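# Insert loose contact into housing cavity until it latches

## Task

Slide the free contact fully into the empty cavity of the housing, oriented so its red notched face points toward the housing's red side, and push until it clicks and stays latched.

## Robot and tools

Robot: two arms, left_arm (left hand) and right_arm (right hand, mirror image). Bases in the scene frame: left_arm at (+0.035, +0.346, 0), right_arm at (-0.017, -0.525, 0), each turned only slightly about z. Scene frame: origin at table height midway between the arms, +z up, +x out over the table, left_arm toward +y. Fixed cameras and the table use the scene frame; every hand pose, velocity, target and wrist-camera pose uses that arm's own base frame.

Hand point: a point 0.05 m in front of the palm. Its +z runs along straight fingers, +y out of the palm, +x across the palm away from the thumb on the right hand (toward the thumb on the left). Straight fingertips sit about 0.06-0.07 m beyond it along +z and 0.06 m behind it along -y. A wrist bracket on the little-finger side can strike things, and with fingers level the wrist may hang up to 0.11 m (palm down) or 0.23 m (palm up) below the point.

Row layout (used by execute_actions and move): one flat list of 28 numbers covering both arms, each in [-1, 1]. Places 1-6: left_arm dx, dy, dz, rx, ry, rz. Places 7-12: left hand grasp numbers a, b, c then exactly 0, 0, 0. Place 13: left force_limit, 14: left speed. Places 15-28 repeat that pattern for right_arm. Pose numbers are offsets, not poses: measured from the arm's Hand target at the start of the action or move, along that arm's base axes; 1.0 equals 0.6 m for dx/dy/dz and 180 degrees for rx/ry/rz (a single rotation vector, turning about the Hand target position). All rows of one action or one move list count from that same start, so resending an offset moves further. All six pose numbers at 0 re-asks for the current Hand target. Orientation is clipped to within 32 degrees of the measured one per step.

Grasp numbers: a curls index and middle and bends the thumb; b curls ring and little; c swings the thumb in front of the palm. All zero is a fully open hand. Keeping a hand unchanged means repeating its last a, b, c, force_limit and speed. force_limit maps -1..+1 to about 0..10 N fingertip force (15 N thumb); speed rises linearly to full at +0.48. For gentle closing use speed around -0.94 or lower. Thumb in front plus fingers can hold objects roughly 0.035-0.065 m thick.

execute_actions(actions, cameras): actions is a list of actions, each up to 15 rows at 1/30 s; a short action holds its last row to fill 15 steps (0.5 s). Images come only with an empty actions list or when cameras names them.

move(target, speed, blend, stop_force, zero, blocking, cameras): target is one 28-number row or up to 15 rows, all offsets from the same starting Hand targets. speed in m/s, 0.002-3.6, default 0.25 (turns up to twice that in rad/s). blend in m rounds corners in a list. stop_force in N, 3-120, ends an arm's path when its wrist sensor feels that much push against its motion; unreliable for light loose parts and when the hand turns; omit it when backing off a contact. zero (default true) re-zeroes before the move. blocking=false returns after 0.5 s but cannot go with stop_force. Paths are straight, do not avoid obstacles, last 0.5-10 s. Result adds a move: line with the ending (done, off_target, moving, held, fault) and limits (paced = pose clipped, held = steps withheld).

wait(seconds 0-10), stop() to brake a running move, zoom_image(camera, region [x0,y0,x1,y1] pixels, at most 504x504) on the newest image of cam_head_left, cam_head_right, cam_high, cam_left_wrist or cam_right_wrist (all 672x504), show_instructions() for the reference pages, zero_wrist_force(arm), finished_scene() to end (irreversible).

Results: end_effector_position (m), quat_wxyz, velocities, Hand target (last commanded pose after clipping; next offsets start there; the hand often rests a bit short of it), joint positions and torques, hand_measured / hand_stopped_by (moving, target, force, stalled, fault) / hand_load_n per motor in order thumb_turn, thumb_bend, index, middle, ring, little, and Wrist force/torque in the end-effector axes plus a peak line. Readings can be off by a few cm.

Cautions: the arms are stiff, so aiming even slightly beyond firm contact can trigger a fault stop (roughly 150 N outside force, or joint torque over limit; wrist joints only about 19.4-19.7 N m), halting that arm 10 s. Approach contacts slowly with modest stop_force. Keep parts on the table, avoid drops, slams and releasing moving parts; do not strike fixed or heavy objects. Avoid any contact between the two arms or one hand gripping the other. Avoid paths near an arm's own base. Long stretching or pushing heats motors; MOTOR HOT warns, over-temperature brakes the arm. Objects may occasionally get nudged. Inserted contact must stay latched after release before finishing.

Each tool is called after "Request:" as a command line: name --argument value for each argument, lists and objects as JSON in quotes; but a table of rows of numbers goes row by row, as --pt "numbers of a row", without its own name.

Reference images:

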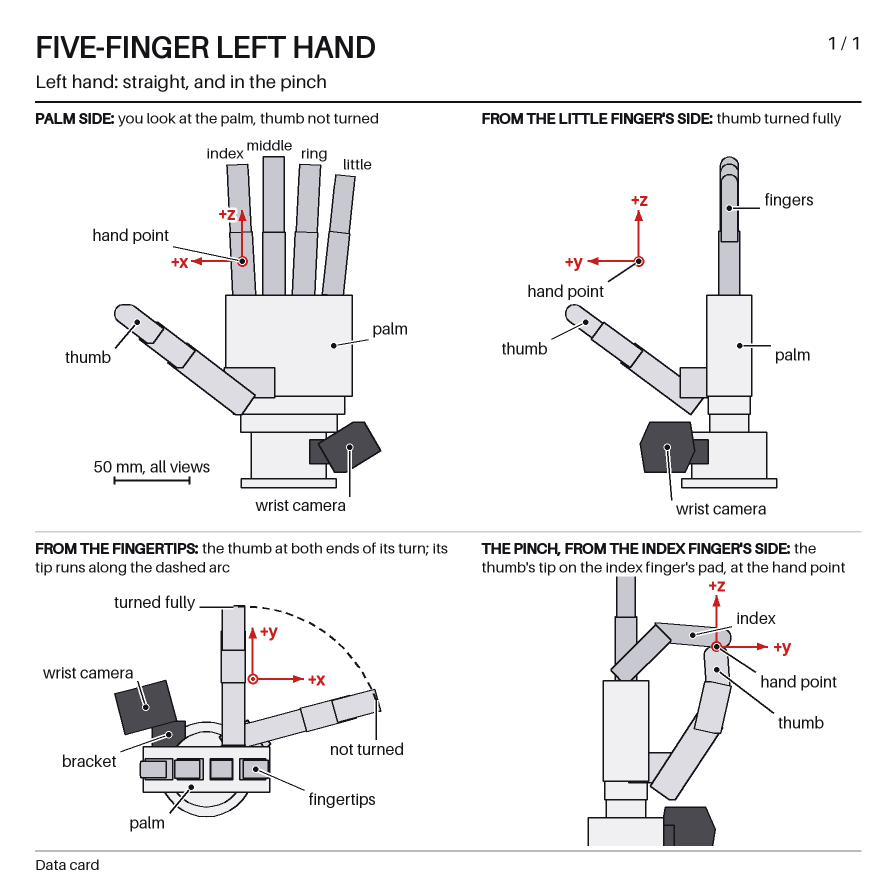

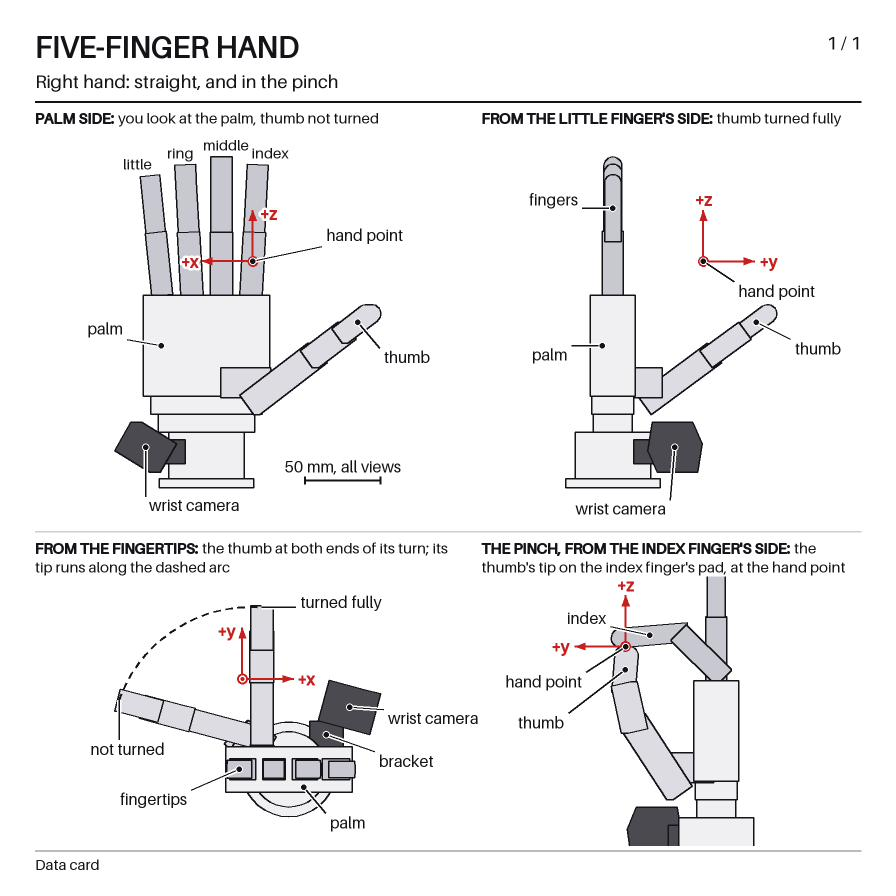

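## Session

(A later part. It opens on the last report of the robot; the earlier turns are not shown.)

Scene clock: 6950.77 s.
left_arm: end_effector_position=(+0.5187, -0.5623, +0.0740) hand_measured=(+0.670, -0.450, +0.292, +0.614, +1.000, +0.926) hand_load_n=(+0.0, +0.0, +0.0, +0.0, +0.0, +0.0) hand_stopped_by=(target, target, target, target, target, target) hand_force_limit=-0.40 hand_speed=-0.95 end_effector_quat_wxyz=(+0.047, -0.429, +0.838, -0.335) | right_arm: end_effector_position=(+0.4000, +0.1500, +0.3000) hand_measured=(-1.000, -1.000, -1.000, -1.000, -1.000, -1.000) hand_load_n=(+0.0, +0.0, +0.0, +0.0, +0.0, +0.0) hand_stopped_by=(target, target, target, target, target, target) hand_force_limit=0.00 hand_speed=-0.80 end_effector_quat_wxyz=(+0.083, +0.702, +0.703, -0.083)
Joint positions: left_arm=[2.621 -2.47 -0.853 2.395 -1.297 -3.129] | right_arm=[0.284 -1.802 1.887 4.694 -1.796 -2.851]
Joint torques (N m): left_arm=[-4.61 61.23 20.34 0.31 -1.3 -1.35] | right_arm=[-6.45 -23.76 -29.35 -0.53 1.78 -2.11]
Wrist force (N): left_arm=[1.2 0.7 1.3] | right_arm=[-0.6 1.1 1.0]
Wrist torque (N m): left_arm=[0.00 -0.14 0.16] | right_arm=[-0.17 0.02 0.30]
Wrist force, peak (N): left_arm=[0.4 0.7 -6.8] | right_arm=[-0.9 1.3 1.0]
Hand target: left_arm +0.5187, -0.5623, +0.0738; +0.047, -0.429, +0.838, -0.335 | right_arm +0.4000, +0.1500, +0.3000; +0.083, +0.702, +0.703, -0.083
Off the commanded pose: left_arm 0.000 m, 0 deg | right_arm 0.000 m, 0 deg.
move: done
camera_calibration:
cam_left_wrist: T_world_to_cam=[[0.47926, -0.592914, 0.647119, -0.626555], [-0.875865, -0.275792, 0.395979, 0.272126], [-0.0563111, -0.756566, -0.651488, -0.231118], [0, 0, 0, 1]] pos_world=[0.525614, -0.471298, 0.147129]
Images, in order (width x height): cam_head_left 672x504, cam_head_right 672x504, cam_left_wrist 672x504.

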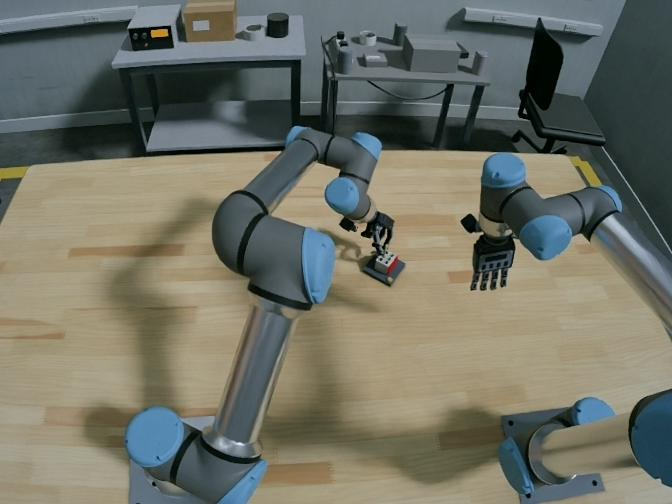

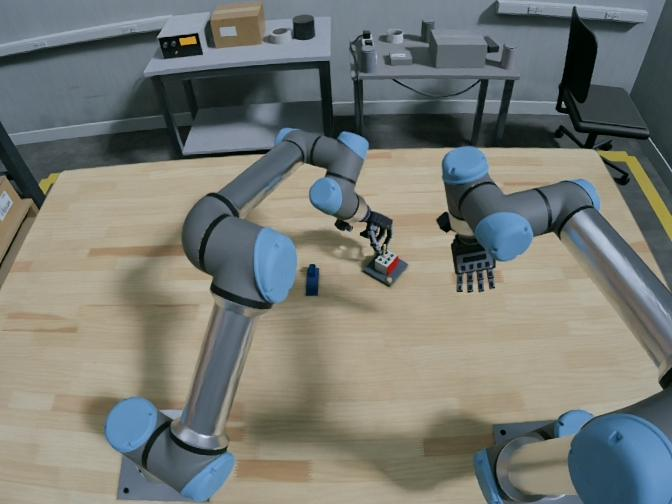

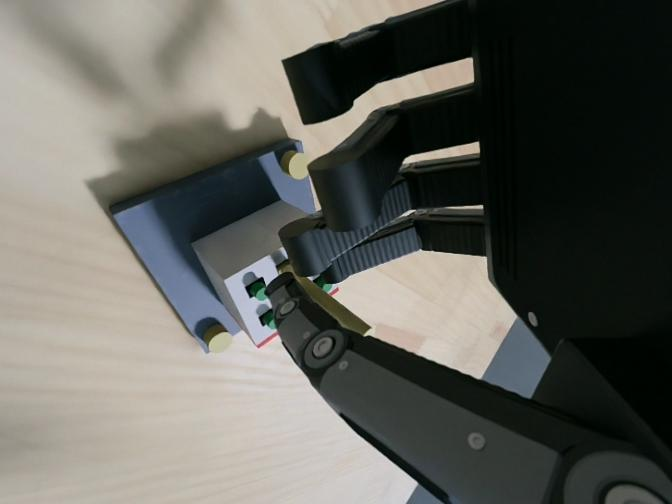

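Request:
move --target '[0,0,-0.01,0,0,0,0.745,1,0.835,0,0,0,-0.4,-0.95,0,0,0,0,0,0,0,0,0,0,0,0,0,-0.8]' --speed 0.03 --stop_force 4

Request:
move --target '[0,0,0,0,0,0,0.86,1,0.835,0,0,0,-0.1,-0.95,0,0,0,0,0,0,0,0,0,0,0,0,0,-0.8]' --cameras '["cam_left_wrist", "cam_head_left", "cam_head_right"]'

Request:
zoom_image --camera "cam_left_wrist" --region '[250, 200, 490, 400]'

Request:
zoom_image --camera "cam_head_left" --region '[370, 230, 402, 262]'

Request:
zoom_image --camera "cam_head_right" --region '[370, 230, 402, 262]'

Scene clock: 7002.37 s.
left_arm: end_effector_position=(+0.5187, -0.5623, +0.0678) hand_measured=(+0.670, -0.450, +0.292, +0.614, +1.000, +0.926) hand_load_n=(+0.0, +0.0, +0.0, +0.0, +0.0, +0.0) hand_stopped_by=(target, target, target, target, target, target) hand_force_limit=-0.40 hand_speed=-0.95 end_effector_quat_wxyz=(+0.047, -0.429, +0.838, -0.335) | right_arm: end_effector_position=(+0.4000, +0.1500, +0.3000) hand_measured=(-1.000, -1.000, -1.000, -1.000, -1.000, -1.000) hand_load_n=(+0.0, +0.0, +0.0, +0.0, +0.0, +0.0) hand_stopped_by=(target, target, target, target, target, target) hand_force_limit=0.00 hand_speed=-0.80 end_effector_quat_wxyz=(+0.083, +0.702, +0.703, -0.083)
Joint positions: left_arm=[2.621 -2.473 -0.863 2.408 -1.297 -3.129] | right_arm=[0.284 -1.802 1.887 4.694 -1.796 -2.851]
Joint torques (N m): left_arm=[-5.29 73.76 35.94 -4.22 -1.34 -0.31] | right_arm=[-6.6 -22.88 -28.89 -0.66 1.88 -2.1]
Wrist force (N): left_arm=[1.0 1.1 1.2] | right_arm=[-0.7 1.2 0.8]
Wrist torque (N m): left_arm=[0.06 -0.11 0.14] | right_arm=[-0.15 0.04 0.30]
Wrist force, peak (N): left_arm=[1.2 1.1 1.1] | right_arm=[-0.8 1.4 0.9]
Hand target: left_arm +0.5187, -0.5623, +0.0678; +0.047, -0.429, +0.838, -0.335 | right_arm +0.4000, +0.1500, +0.3000; +0.083, +0.702, +0.703, -0.083
Off the commanded pose: left_arm 0.000 m, 0 deg | right_arm 0.000 m, 0 deg.
move: done

Scene clock: 7004.23 s.
left_arm: end_effector_position=(+0.5187, -0.5623, +0.0678) hand_measured=(+0.670, -0.380, +0.520, +0.844, +1.000, +0.914) hand_load_n=(-4.0, +6.5, +0.5, +0.0, +0.0, +0.0) hand_stopped_by=(target, force, target, target, target, target) hand_force_limit=-0.10 hand_speed=-0.95 end_effector_quat_wxyz=(+0.047, -0.429, +0.838, -0.335) | right_arm: end_effector_position=(+0.4000, +0.1500, +0.3000) hand_measured=(-1.000, -1.000, -1.000, -1.000, -1.000, -1.000) hand_load_n=(+0.0, -0.5, +0.0, +0.0, +0.0, +0.0) hand_stopped_by=(target, target, target, target, target, target) hand_force_limit=0.00 hand_speed=-0.80 end_effector_quat_wxyz=(+0.083, +0.702, +0.703, -0.083)
Joint positions: left_arm=[2.621 -2.473 -0.863 2.408 -1.297 -3.129] | right_arm=[0.284 -1.802 1.887 4.694 -1.796 -2.851]
Joint torques (N m): left_arm=[-4.3 73.95 34.7 0.29 0.81 -0.12] | right_arm=[-6.47 -22.56 -28.84 -0.64 1.85 -2.04]
Wrist force (N): left_arm=[-1.3 4.4 -2.2] | right_arm=[-0.6 1.2 0.8]
Wrist torque (N m): left_arm=[0.08 -0.07 0.09] | right_arm=[-0.15 0.03 0.30]
Wrist force, peak (N): left_arm=[-3.7 3.8 -1.6] | right_arm=[-0.8 1.4 1.1]
Hand target: left_arm +0.5187, -0.5623, +0.0678; +0.047, -0.429, +0.838, -0.335 | right_arm +0.4000, +0.1500, +0.3000; +0.083, +0.702, +0.703, -0.083
Off the commanded pose: left_arm 0.000 m, 0 deg | right_arm 0.000 m, 0 deg.
move: done
camera_calibration:
cam_left_wrist: T_world_to_cam=[[0.479301, -0.592901, 0.647101, -0.622556], [-0.875842, -0.27582, 0.39601, 0.274552], [-0.0563109, -0.756566, -0.651488, -0.235157], [0, 0, 0, 1]] pos_world=[0.525614, -0.471299, 0.140929]
Images, in order (width x height): cam_head_left 672x504, cam_head_right 672x504, cam_left_wrist 672x504.

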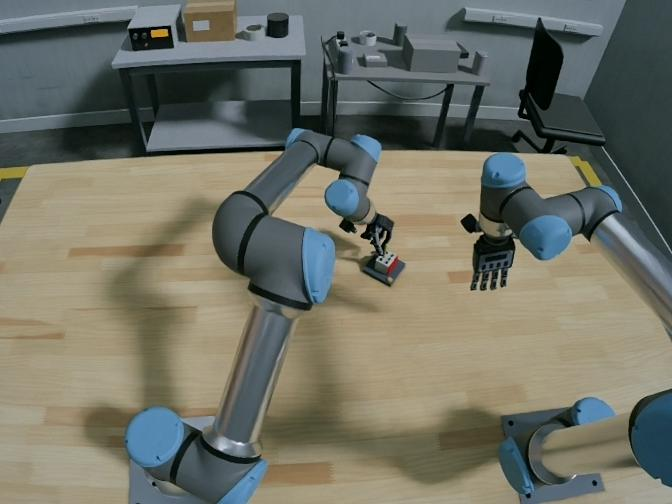

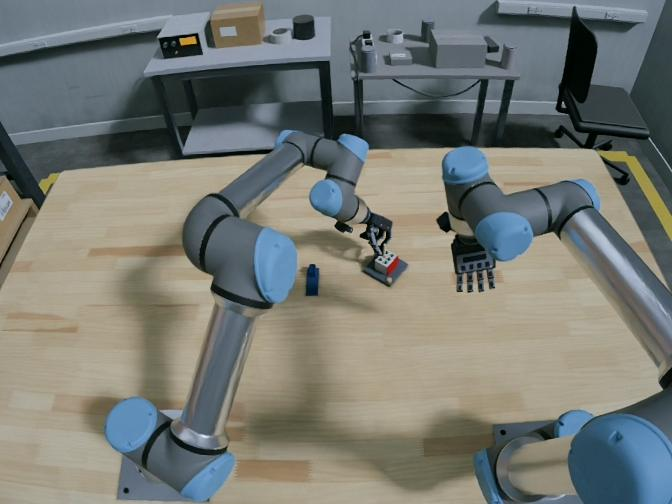

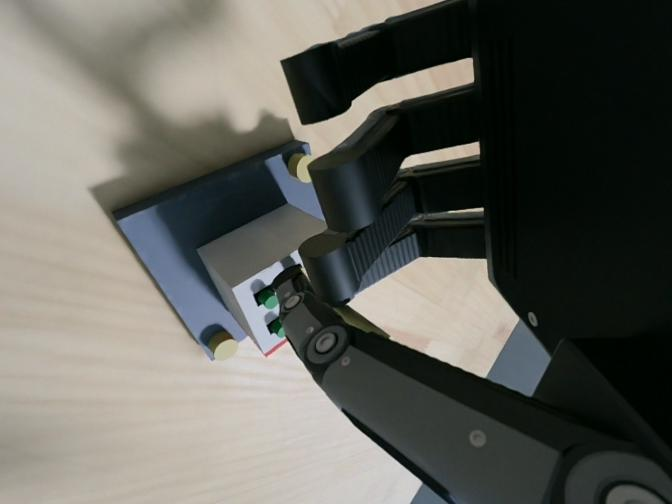

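Scaled by 2.100.

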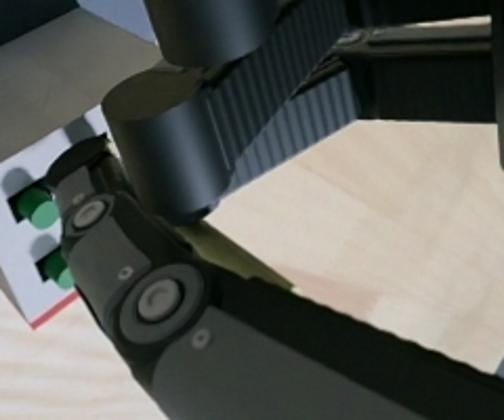

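Scaled by 15.750.

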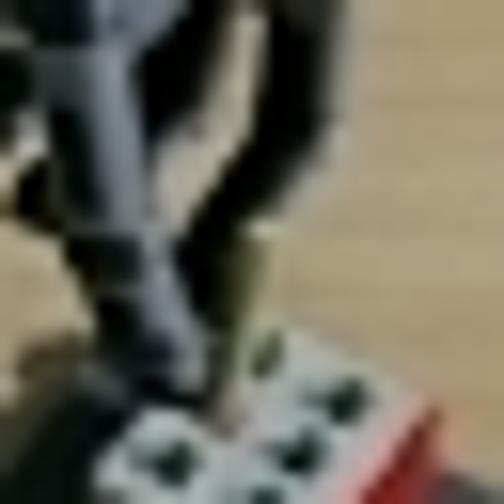

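Scaled by 15.750.

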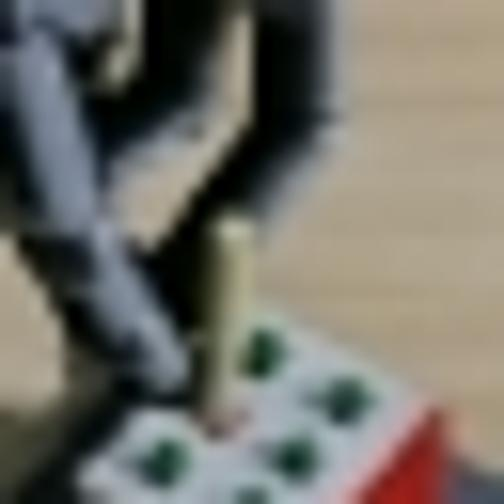

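Request:
move --target '[0,0,0,0,0,0,0.745,1,0.835,0,0,0,-0.1,-0.9,0,0,0,0,0,0,0,0,0,0,0,0,0,-0.8]' --cameras '["cam_head_left","cam_head_right","cam_left_wrist"]'

Scene clock: 7043.73 s.
left_arm: end_effector_position=(+0.5187, -0.5623, +0.0678) hand_measured=(+0.670, -0.450, +0.290, +0.614, +1.000, +0.926) hand_load_n=(+0.0, +0.0, +0.0, +0.0, +0.0, +0.0) hand_stopped_by=(target, target, target, target, target, target) hand_force_limit=-0.10 hand_speed=-0.90 end_effector_quat_wxyz=(+0.047, -0.429, +0.838, -0.335) | right_arm: end_effector_position=(+0.4000, +0.1500, +0.3000) hand_measured=(-1.000, -1.000, -1.000, -1.000, -1.000, -1.000) hand_load_n=(+0.0, +0.0, +0.0, +0.0, +0.0, +0.0) hand_stopped_by=(target, target, target, target, target, target) hand_force_limit=0.00 hand_speed=-0.80 end_effector_quat_wxyz=(+0.083, +0.702, +0.703, -0.083)
Joint positions: left_arm=[2.621 -2.473 -0.863 2.408 -1.297 -3.129] | right_arm=[0.284 -1.802 1.887 4.694 -1.796 -2.851]
Joint torques (N m): left_arm=[-2.83 71.66 31.59 -2.5 1.53 0.18] | right_arm=[-6.2 -22.67 -29.36 -0.56 1.87 -2.06]
Wrist force (N): left_arm=[0.7 1.1 0.9] | right_arm=[-0.7 1.3 0.8]
Wrist torque (N m): left_arm=[0.09 -0.08 0.03] | right_arm=[-0.14 0.04 0.30]
Wrist force, peak (N): left_arm=[-1.6 4.7 -2.2] | right_arm=[-0.9 1.4 1.0]
Hand target: left_arm +0.5187, -0.5623, +0.0678; +0.047, -0.429, +0.838, -0.335 | right_arm +0.4000, +0.1500, +0.3000; +0.083, +0.702, +0.703, -0.083
Off the commanded pose: left_arm 0.000 m, 0 deg | right_arm 0.000 m, 0 deg.
move: done
camera_calibration:
cam_left_wrist: T_world_to_cam=[[0.479267, -0.59282, 0.6472, -0.622514], [-0.875861, -0.275741, 0.396023, 0.274597], [-0.0563105, -0.756658, -0.651381, -0.235216], [0, 0, 0, 1]] pos_world=[0.525614, -0.471299, 0.140929]
Images, in order (width x height): cam_head_left 672x504, cam_head_right 672x504, cam_left_wrist 672x504.

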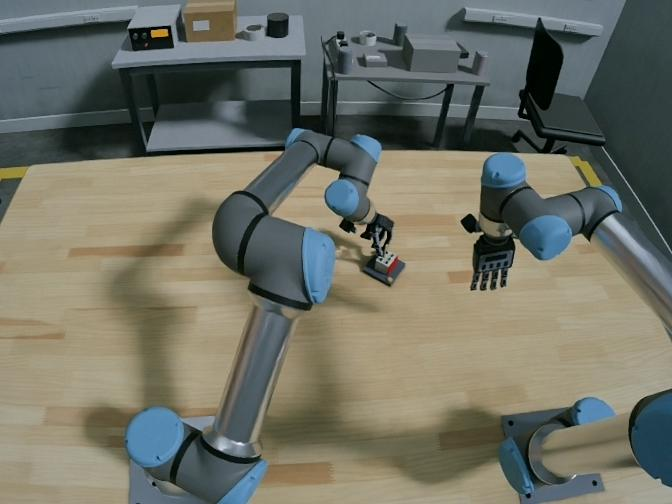

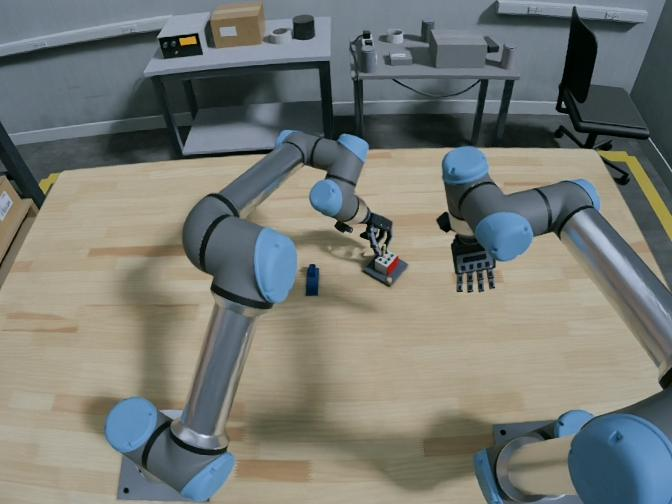

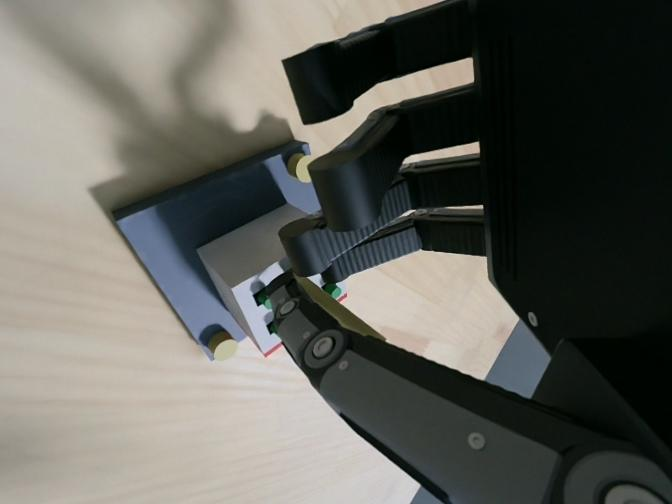

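Request:
zoom_image --camera "cam_left_wrist" --region '[200, 200, 400, 380]'

Request:
zoom_image --camera "cam_head_left" --region '[370, 230, 402, 280]'

Request:
zoom_image --camera "cam_head_right" --region '[370, 230, 402, 280]'

Scaled by 2.520.

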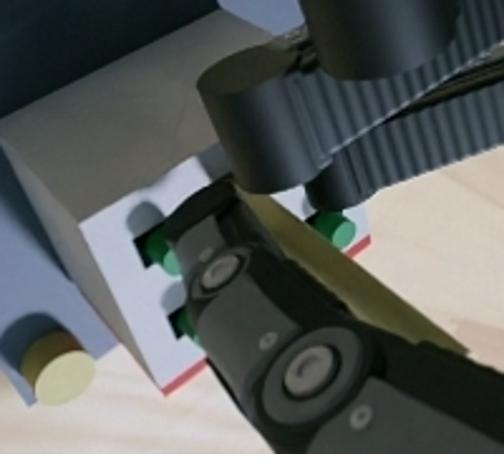

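Scaled by 10.080.

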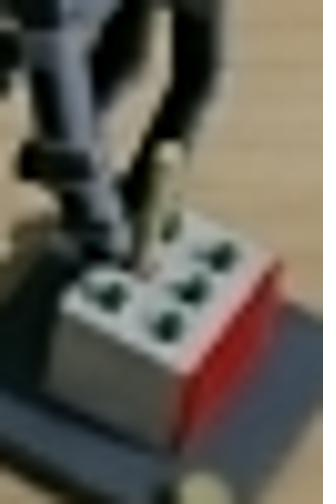

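Scaled by 10.080.

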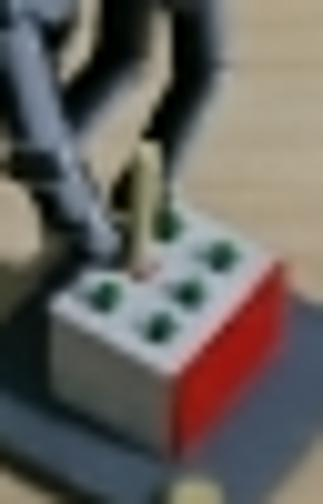

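Request:
move --pt "0 0 0.02 0 0 0 0.745 1 0.835 0 0 0 -0.1 -0.9 0 0 0 0 0 0 0 0 0 0 0 0 0 -0.8" --pt "0 0 0.0205 0 0 0 0.6 1 0.835 0 0 0 -0.1 -0.5 0 0 0 0 0 0 0 0 0 0 0 0 0 -0.8" --speed 0.03 --cameras '["cam_head_left","cam_head_right"]'

Request:
zoom_image --camera "cam_head_left" --region '[370, 230, 402, 280]'

Request:
zoom_image --camera "cam_head_right" --region '[370, 230, 402, 280]'

Scene clock: 7131.53 s.
left_arm: end_effector_position=(+0.5187, -0.5623, +0.0801) hand_measured=(+0.670, -0.558, +0.000, +0.324, +0.990, +0.940) hand_load_n=(+0.0, +0.0, +0.0, +0.0, +0.0, +0.0) hand_stopped_by=(target, target, target, target, target, target) hand_force_limit=-0.10 hand_speed=-0.50 end_effector_quat_wxyz=(+0.047, -0.429, +0.838, -0.335) | right_arm: end_effector_position=(+0.4000, +0.1500, +0.3000) hand_measured=(-1.000, -1.000, -1.000, -1.000, -1.000, -1.000) hand_load_n=(-0.5, +0.0, +0.0, +0.0, +0.0, +0.0) hand_stopped_by=(target, target, target, target, target, target) hand_force_limit=0.00 hand_speed=-0.80 end_effector_quat_wxyz=(+0.083, +0.702, +0.703, -0.083)
Joint positions: left_arm=[2.621 -2.466 -0.844 2.382 -1.297 -3.129] | right_arm=[0.284 -1.802 1.887 4.694 -1.796 -2.851]
Joint torques (N m): left_arm=[-1.57 69.97 34.9 -3.36 -1.41 0.28] | right_arm=[-6.16 -23.3 -29.38 -0.64 1.71 -2.19]
Wrist force (N): left_arm=[0.9 0.9 1.0] | right_arm=[-0.8 1.2 0.8]
Wrist torque (N m): left_arm=[0.04 -0.11 0.05] | right_arm=[-0.15 0.06 0.29]
Wrist force, peak (N): left_arm=[1.3 0.9 1.2] | right_arm=[-0.9 1.4 1.0]
Hand target: left_arm +0.5187, -0.5623, +0.0801; +0.047, -0.429, +0.838, -0.335 | right_arm +0.4000, +0.1500, +0.3000; +0.083, +0.702, +0.703, -0.083
Off the commanded pose: left_arm 0.000 m, 0 deg | right_arm 0.000 m, 0 deg.
move: done
Images, in order (width x height): cam_head_left 672x504, cam_head_right 672x504.

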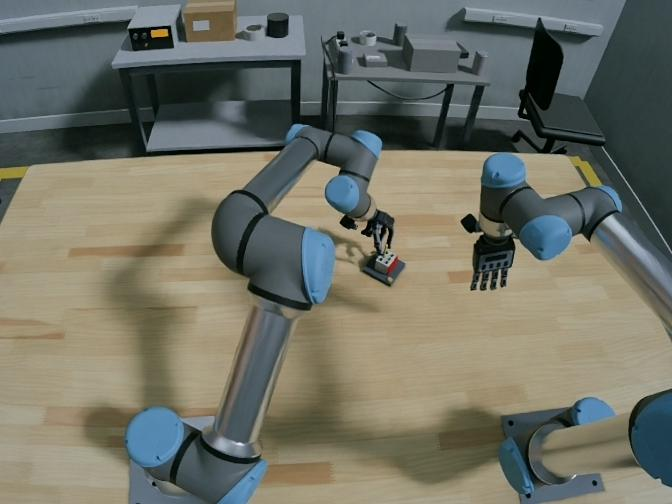

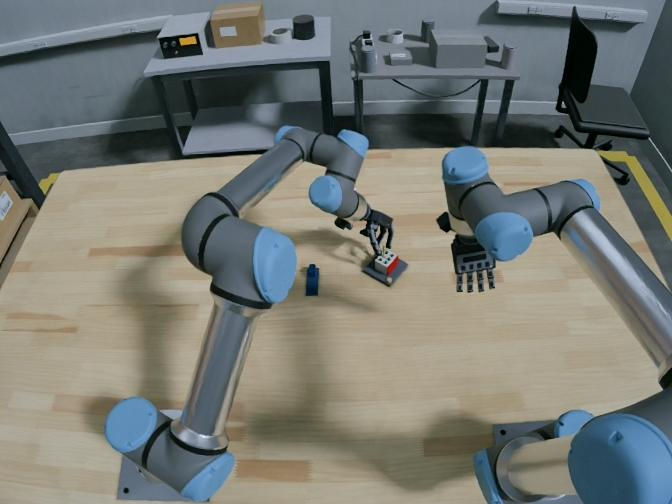

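Scaled by 10.080.

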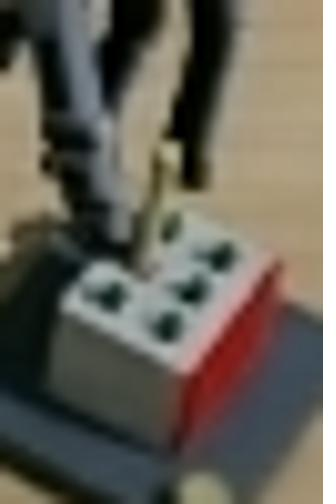

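Scaled by 10.080.

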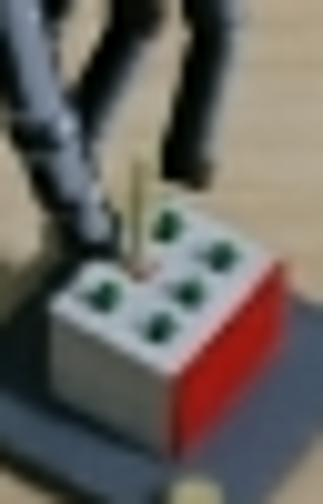

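Request:
move --pt "0 0 0.05 0 0 0 0.6 1 0.835 0 0 0 -0.1 -0.5 0 0 0 0 0 0 0 0 0 0 0 0 0 -0.8" --pt "0 0 0.26 0 0 0 0.6 1 0.835 0 0 0 -0.1 -0.5 0 0 0 0 0 0 0 0 0 0 0 0 0 -0.8" --speed '[0.03,0.12]' --blend '[0.005,0]' --cameras '["cam_head_left","cam_head_right","cam_left_wrist"]'

Request:
zoom_image --camera "cam_head_left" --region '[370, 230, 402, 262]'

Request:
zoom_image --camera "cam_head_right" --region '[370, 230, 402, 262]'

Scene clock: 7142.80 s.
left_arm: end_effector_position=(+0.5187, -0.5623, +0.2360) hand_measured=(+0.670, -0.558, +0.000, +0.324, +0.990, +0.940) hand_load_n=(+0.0, +0.0, +0.0, +0.0, +0.0, +0.0) hand_stopped_by=(target, target, target, target, target, target) hand_force_limit=-0.10 hand_speed=-0.50 end_effector_quat_wxyz=(+0.047, -0.429, +0.838, -0.335) | right_arm: end_effector_position=(+0.4000, +0.1500, +0.3000) hand_measured=(-1.000, -1.000, -1.000, -1.000, -1.000, -1.000) hand_load_n=(+0.0, +0.0, +0.0, +0.0, +0.0, +0.0) hand_stopped_by=(target, target, target, target, target, target) hand_force_limit=0.00 hand_speed=-0.80 end_effector_quat_wxyz=(+0.083, +0.702, +0.703, -0.083)
Joint positions: left_arm=[2.621 -2.494 -0.39 1.957 -1.297 -3.129] | right_arm=[0.284 -1.802 1.887 4.694 -1.796 -2.851]
Joint torques (N m): left_arm=[-5.02 73.27 29.7 -0.87 -1.56 1.37] | right_arm=[-6.31 -22.55 -29.93 -0.54 1.83 -2]
Wrist force (N): left_arm=[0.8 1.0 1.0] | right_arm=[-0.7 1.2 1.0]
Wrist torque (N m): left_arm=[0.07 -0.09 0.14] | right_arm=[-0.16 0.03 0.30]
Wrist force, peak (N): left_arm=[0.7 1.0 2.1] | right_arm=[-0.8 1.5 0.8]
Hand target: left_arm +0.5187, -0.5623, +0.2361; +0.047, -0.429, +0.838, -0.335 | right_arm +0.4000, +0.1500, +0.3000; +0.083, +0.702, +0.703, -0.083
Off the commanded pose: left_arm 0.000 m, 0 deg | right_arm 0.000 m, 0 deg.
move: done
camera_calibration:
cam_left_wrist: T_world_to_cam=[[0.479355, -0.592919, 0.647044, -0.731418], [-0.875806, -0.275793, 0.396109, 0.207906], [-0.0564104, -0.756562, -0.651485, -0.125523], [0, 0, 0, 1]] pos_world=[0.525614, -0.471298, 0.309129]
Images, in order (width x height): cam_head_left 672x504, cam_head_right 672x504, cam_left_wrist 672x504.

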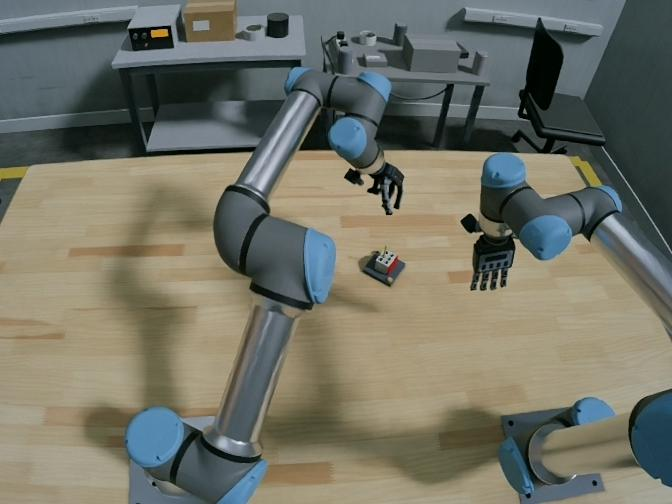

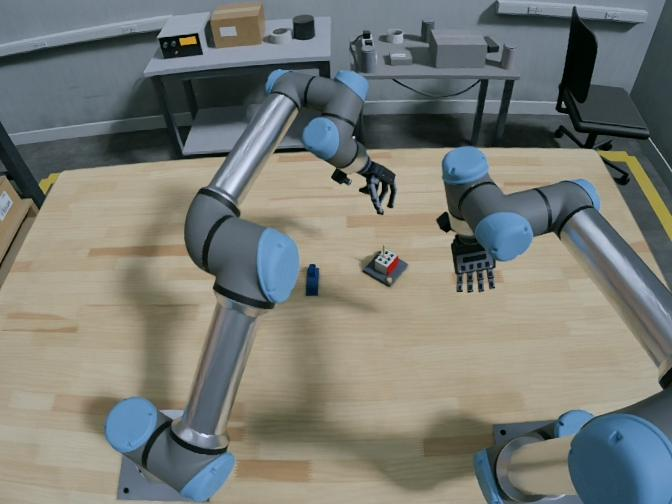

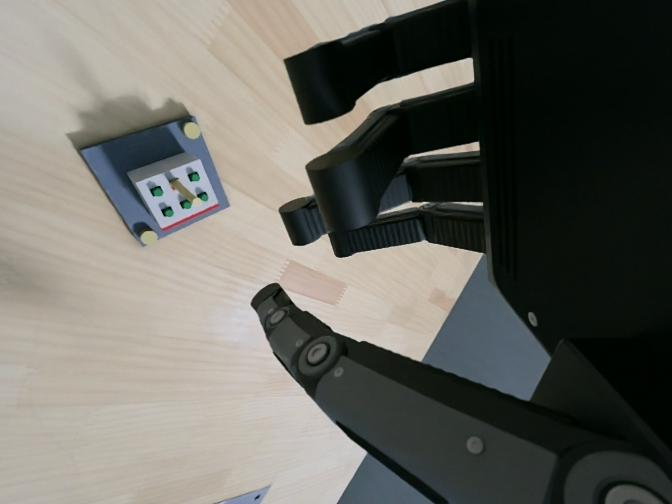

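Scaled by 15.750.

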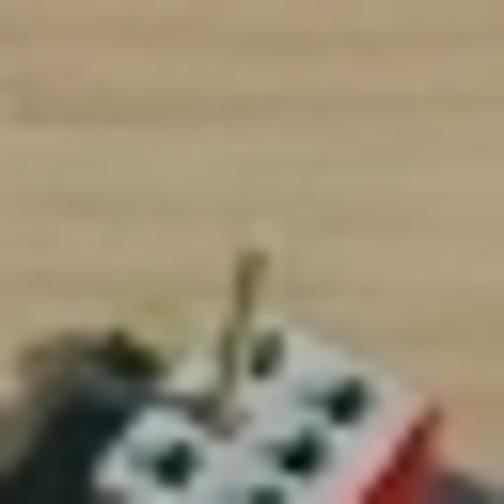

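Scaled by 15.750.

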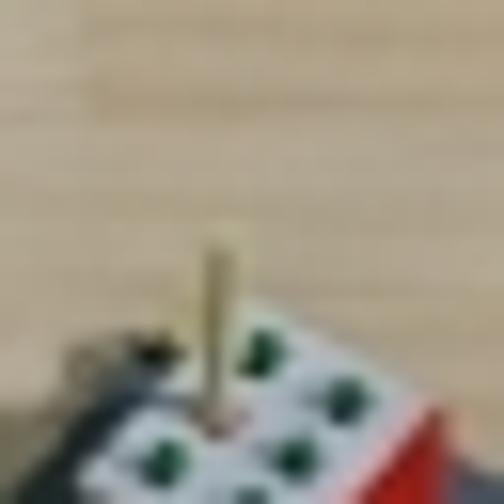

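Request:
zoom_image --camera "cam_left_wrist" --region '[110, 130, 240, 250]'

Request:
zoom_image --camera "cam_head_left" --region '[360, 234, 410, 284]'

Request:
zoom_image --camera "cam_head_right" --region '[360, 234, 410, 284]'

Scaled by 3.877.

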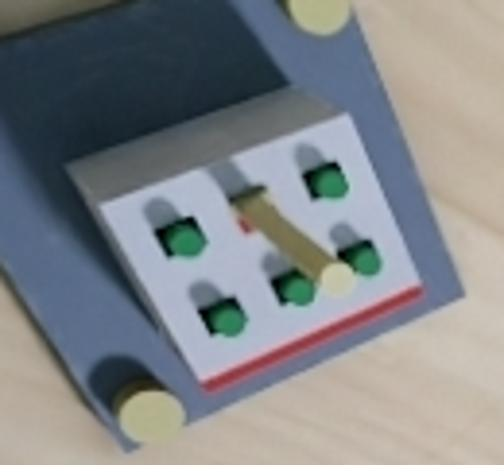

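Scaled by 10.080.

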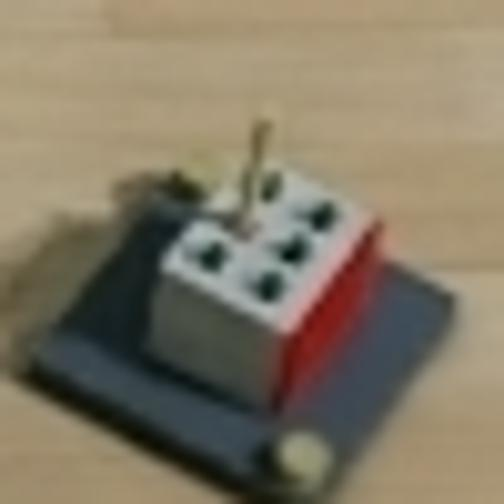

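Scaled by 10.080.

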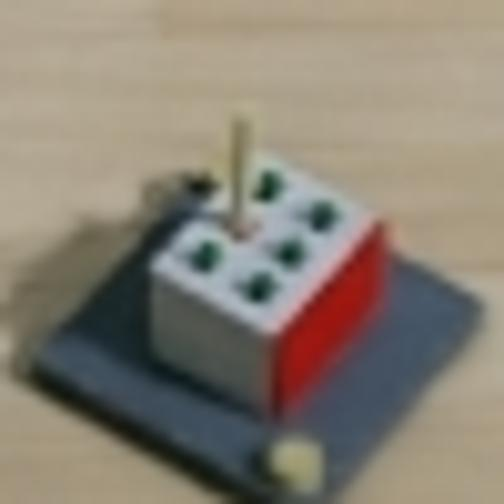

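Request:
move --pt "0 0 0 0 0 0 1 1 0 0 0 0 -0.4 -0.3 0 0 0 0 0 0 0 0 0 0 0 0 -0.8" --pt "-0.0528 0.0172 -0.16 0 0 0 1 1 0 0 0 0 -0.4 -0.3 0 0 0 0 0 0 0 0 0 0 0 0 -0.8" --speed '[0.1,0.1]' --cameras '["cam_head_left","cam_head_right","cam_high","cam_left_wrist"]'

Request:
zoom_image --camera "cam_head_left" --region '[360, 214, 420, 274]'

Request:
zoom_image --camera "cam_head_right" --region '[360, 214, 420, 274]'


Scaled by 8.400.

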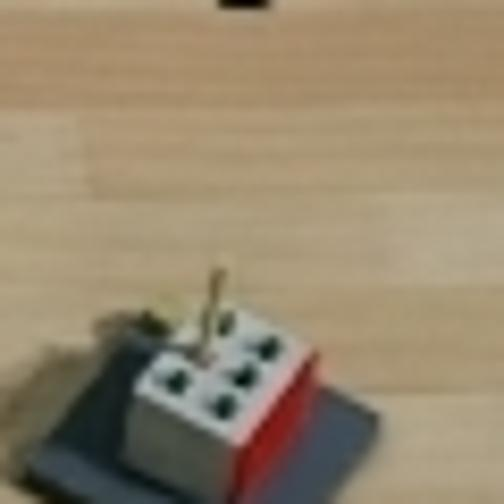

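Scaled by 8.400.

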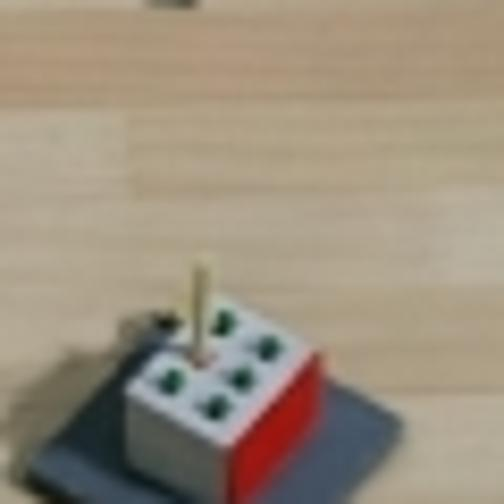

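Request:
move --pt "0 0 0 0 0 0 1 1 0 0 0 0 -0.4 -0.3 0 0 0 0 0 0 0 0 0 0 0 0 0 -0.8" --pt "-0.0528 0.0172 -0.16 0 0 0 1 1 0 0 0 0 -0.4 -0.3 0 0 0 0 0 0 0 0 0 0 0 0 0 -0.8" --speed '[0.1,0.1]' --cameras '["cam_head_left","cam_head_right","cam_high","cam_left_wrist"]'

Request:
zoom_image --camera "cam_head_left" --region '[360, 214, 420, 274]'

Request:
zoom_image --camera "cam_head_right" --region '[360, 214, 420, 274]'

Scene clock: 7291.10 s.
left_arm: end_effector_position=(+0.4870, -0.5520, +0.1402) hand_measured=(-1.000, -0.550, +0.800, +1.000, +1.000, +0.900) hand_load_n=(+0.0, +0.0, +0.0, +0.5, +0.0, +0.0) hand_stopped_by=(target, target, target, target, target, target) hand_force_limit=-0.40 hand_speed=-0.30 end_effector_quat_wxyz=(+0.047, -0.429, +0.838, -0.335) | right_arm: end_effector_position=(+0.4000, +0.1500, +0.3000) hand_measured=(-1.000, -1.000, -1.000, -1.000, -1.000, -1.000) hand_load_n=(+0.0, -0.5, +0.0, +0.0, +0.0, +0.0) hand_stopped_by=(target, target, target, target, target, target) hand_force_limit=0.00 hand_speed=-0.80 end_effector_quat_wxyz=(+0.083, +0.702, +0.703, -0.083)
Joint positions: left_arm=[2.61 -2.346 -0.907 2.327 -1.304 -3.138] | right_arm=[0.284 -1.802 1.887 4.694 -1.796 -2.851]
Joint torques (N m): left_arm=[6.1 55.04 21.41 -2.14 0.78 -0.16] | right_arm=[-6.28 -22.59 -29.29 -0.64 1.84 -2.07]
Wrist force (N): left_arm=[0.9 0.9 1.1] | right_arm=[-0.8 1.1 0.8]
Wrist torque (N m): left_arm=[0.04 -0.12 0.16] | right_arm=[-0.18 0.06 0.29]
Wrist force, peak (N): left_arm=[0.6 1.7 1.8] | right_arm=[-1.0 1.4 0.9]
Hand target: left_arm +0.4870, -0.5520, +0.1401; +0.047, -0.429, +0.838, -0.335 | right_arm +0.4000, +0.1500, +0.3000; +0.083, +0.702, +0.703, -0.083
Off the commanded pose: left_arm 0.000 m, 0 deg | right_arm 0.000 m, 0 deg.
move: done
camera_calibration:
cam_left_wrist: T_world_to_cam=[[0.479212, -0.592802, 0.647257, -0.648108], [-0.875897, -0.275769, 0.395924, 0.220999], [-0.056211, -0.756662, -0.651385, -0.182173], [0, 0, 0, 1]] pos_world=[0.493914, -0.461099, 0.213329]
Images, in order (width x height): cam_head_left 672x504, cam_head_right 672x504, cam_high 672x504, cam_left_wrist 672x504.

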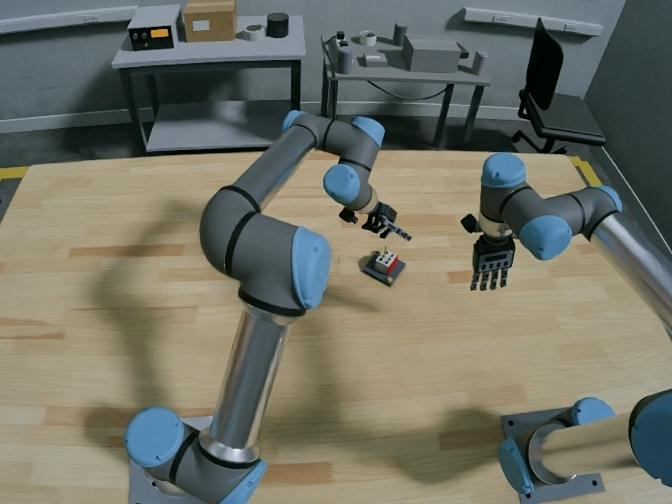

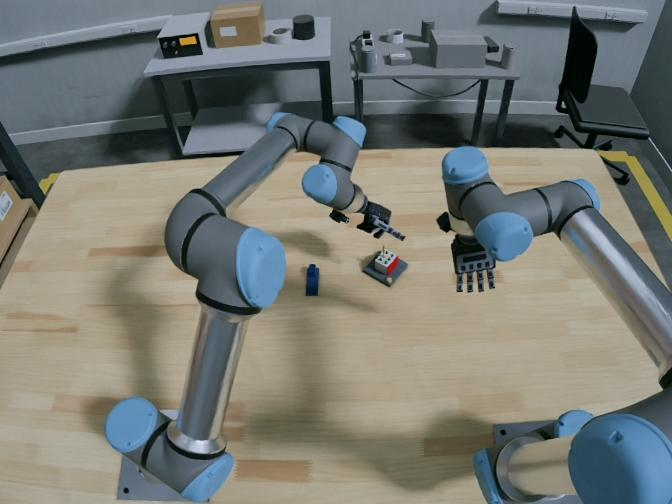

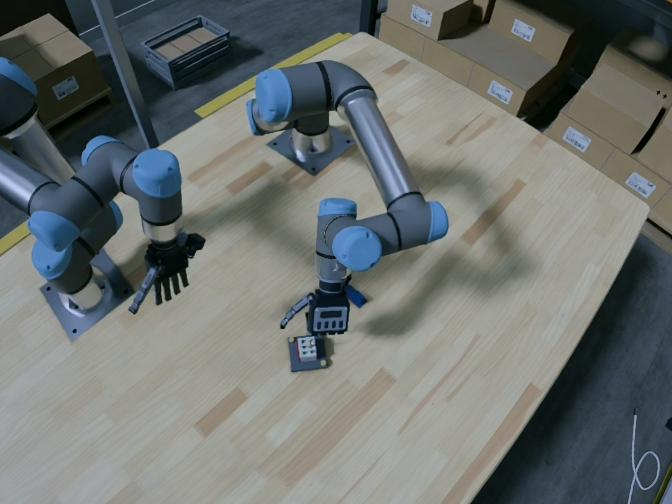

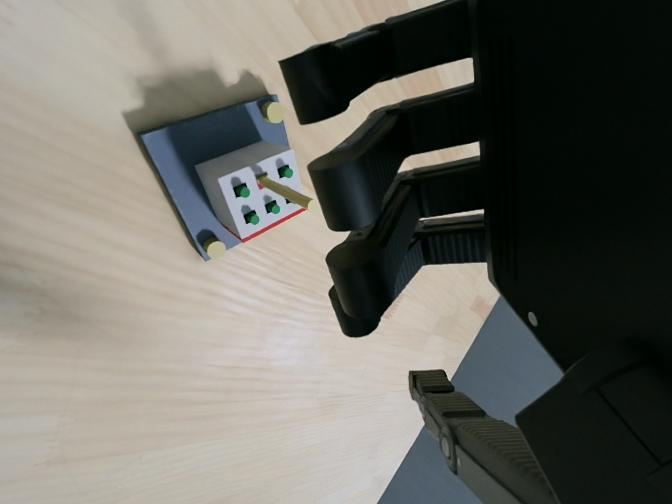

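Scaled by 8.400.

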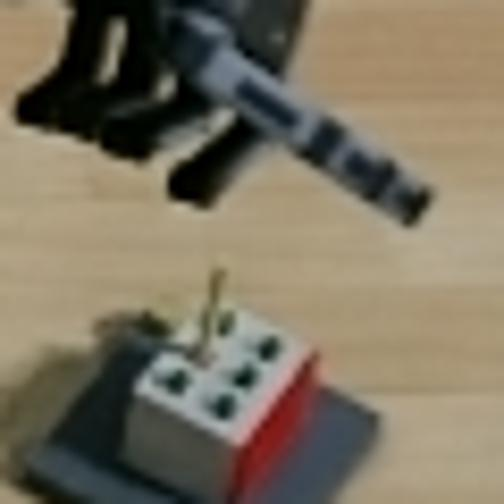

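Scaled by 8.400.

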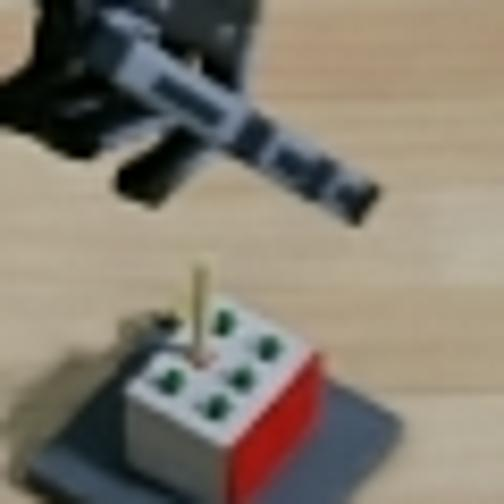

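Request:
zoom_image --camera "cam_high" --region '[280, 320, 340, 380]'

Request:
zoom_image --camera "cam_left_wrist" --region '[220, 120, 420, 350]'

Request:
zoom_image --camera "cam_head_left" --region '[370, 220, 402, 252]'

Request:
zoom_image --camera "cam_head_right" --region '[364, 220, 396, 252]'

Scaled by 8.400.

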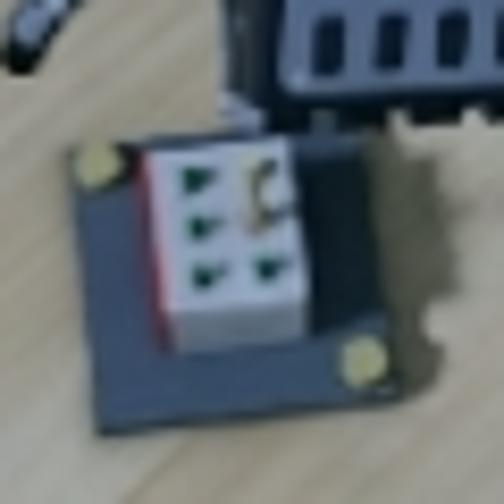

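Scaled by 2.191.

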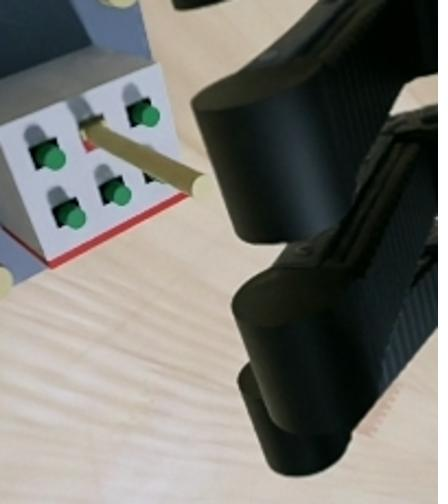

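Scaled by 15.750.

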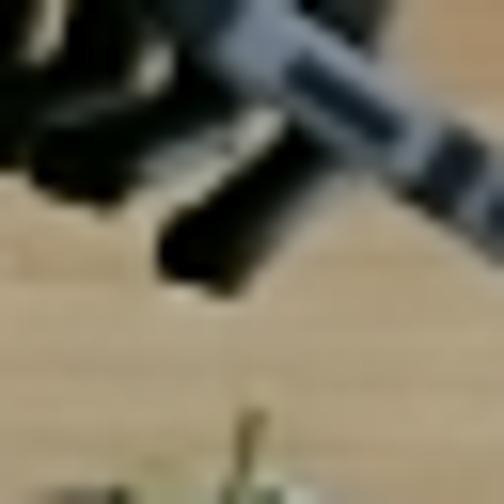

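Scaled by 15.750.

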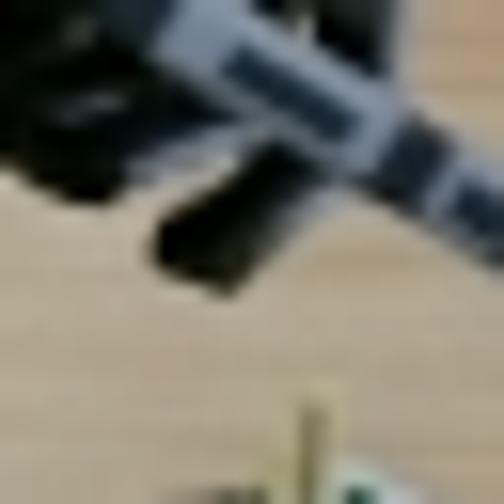

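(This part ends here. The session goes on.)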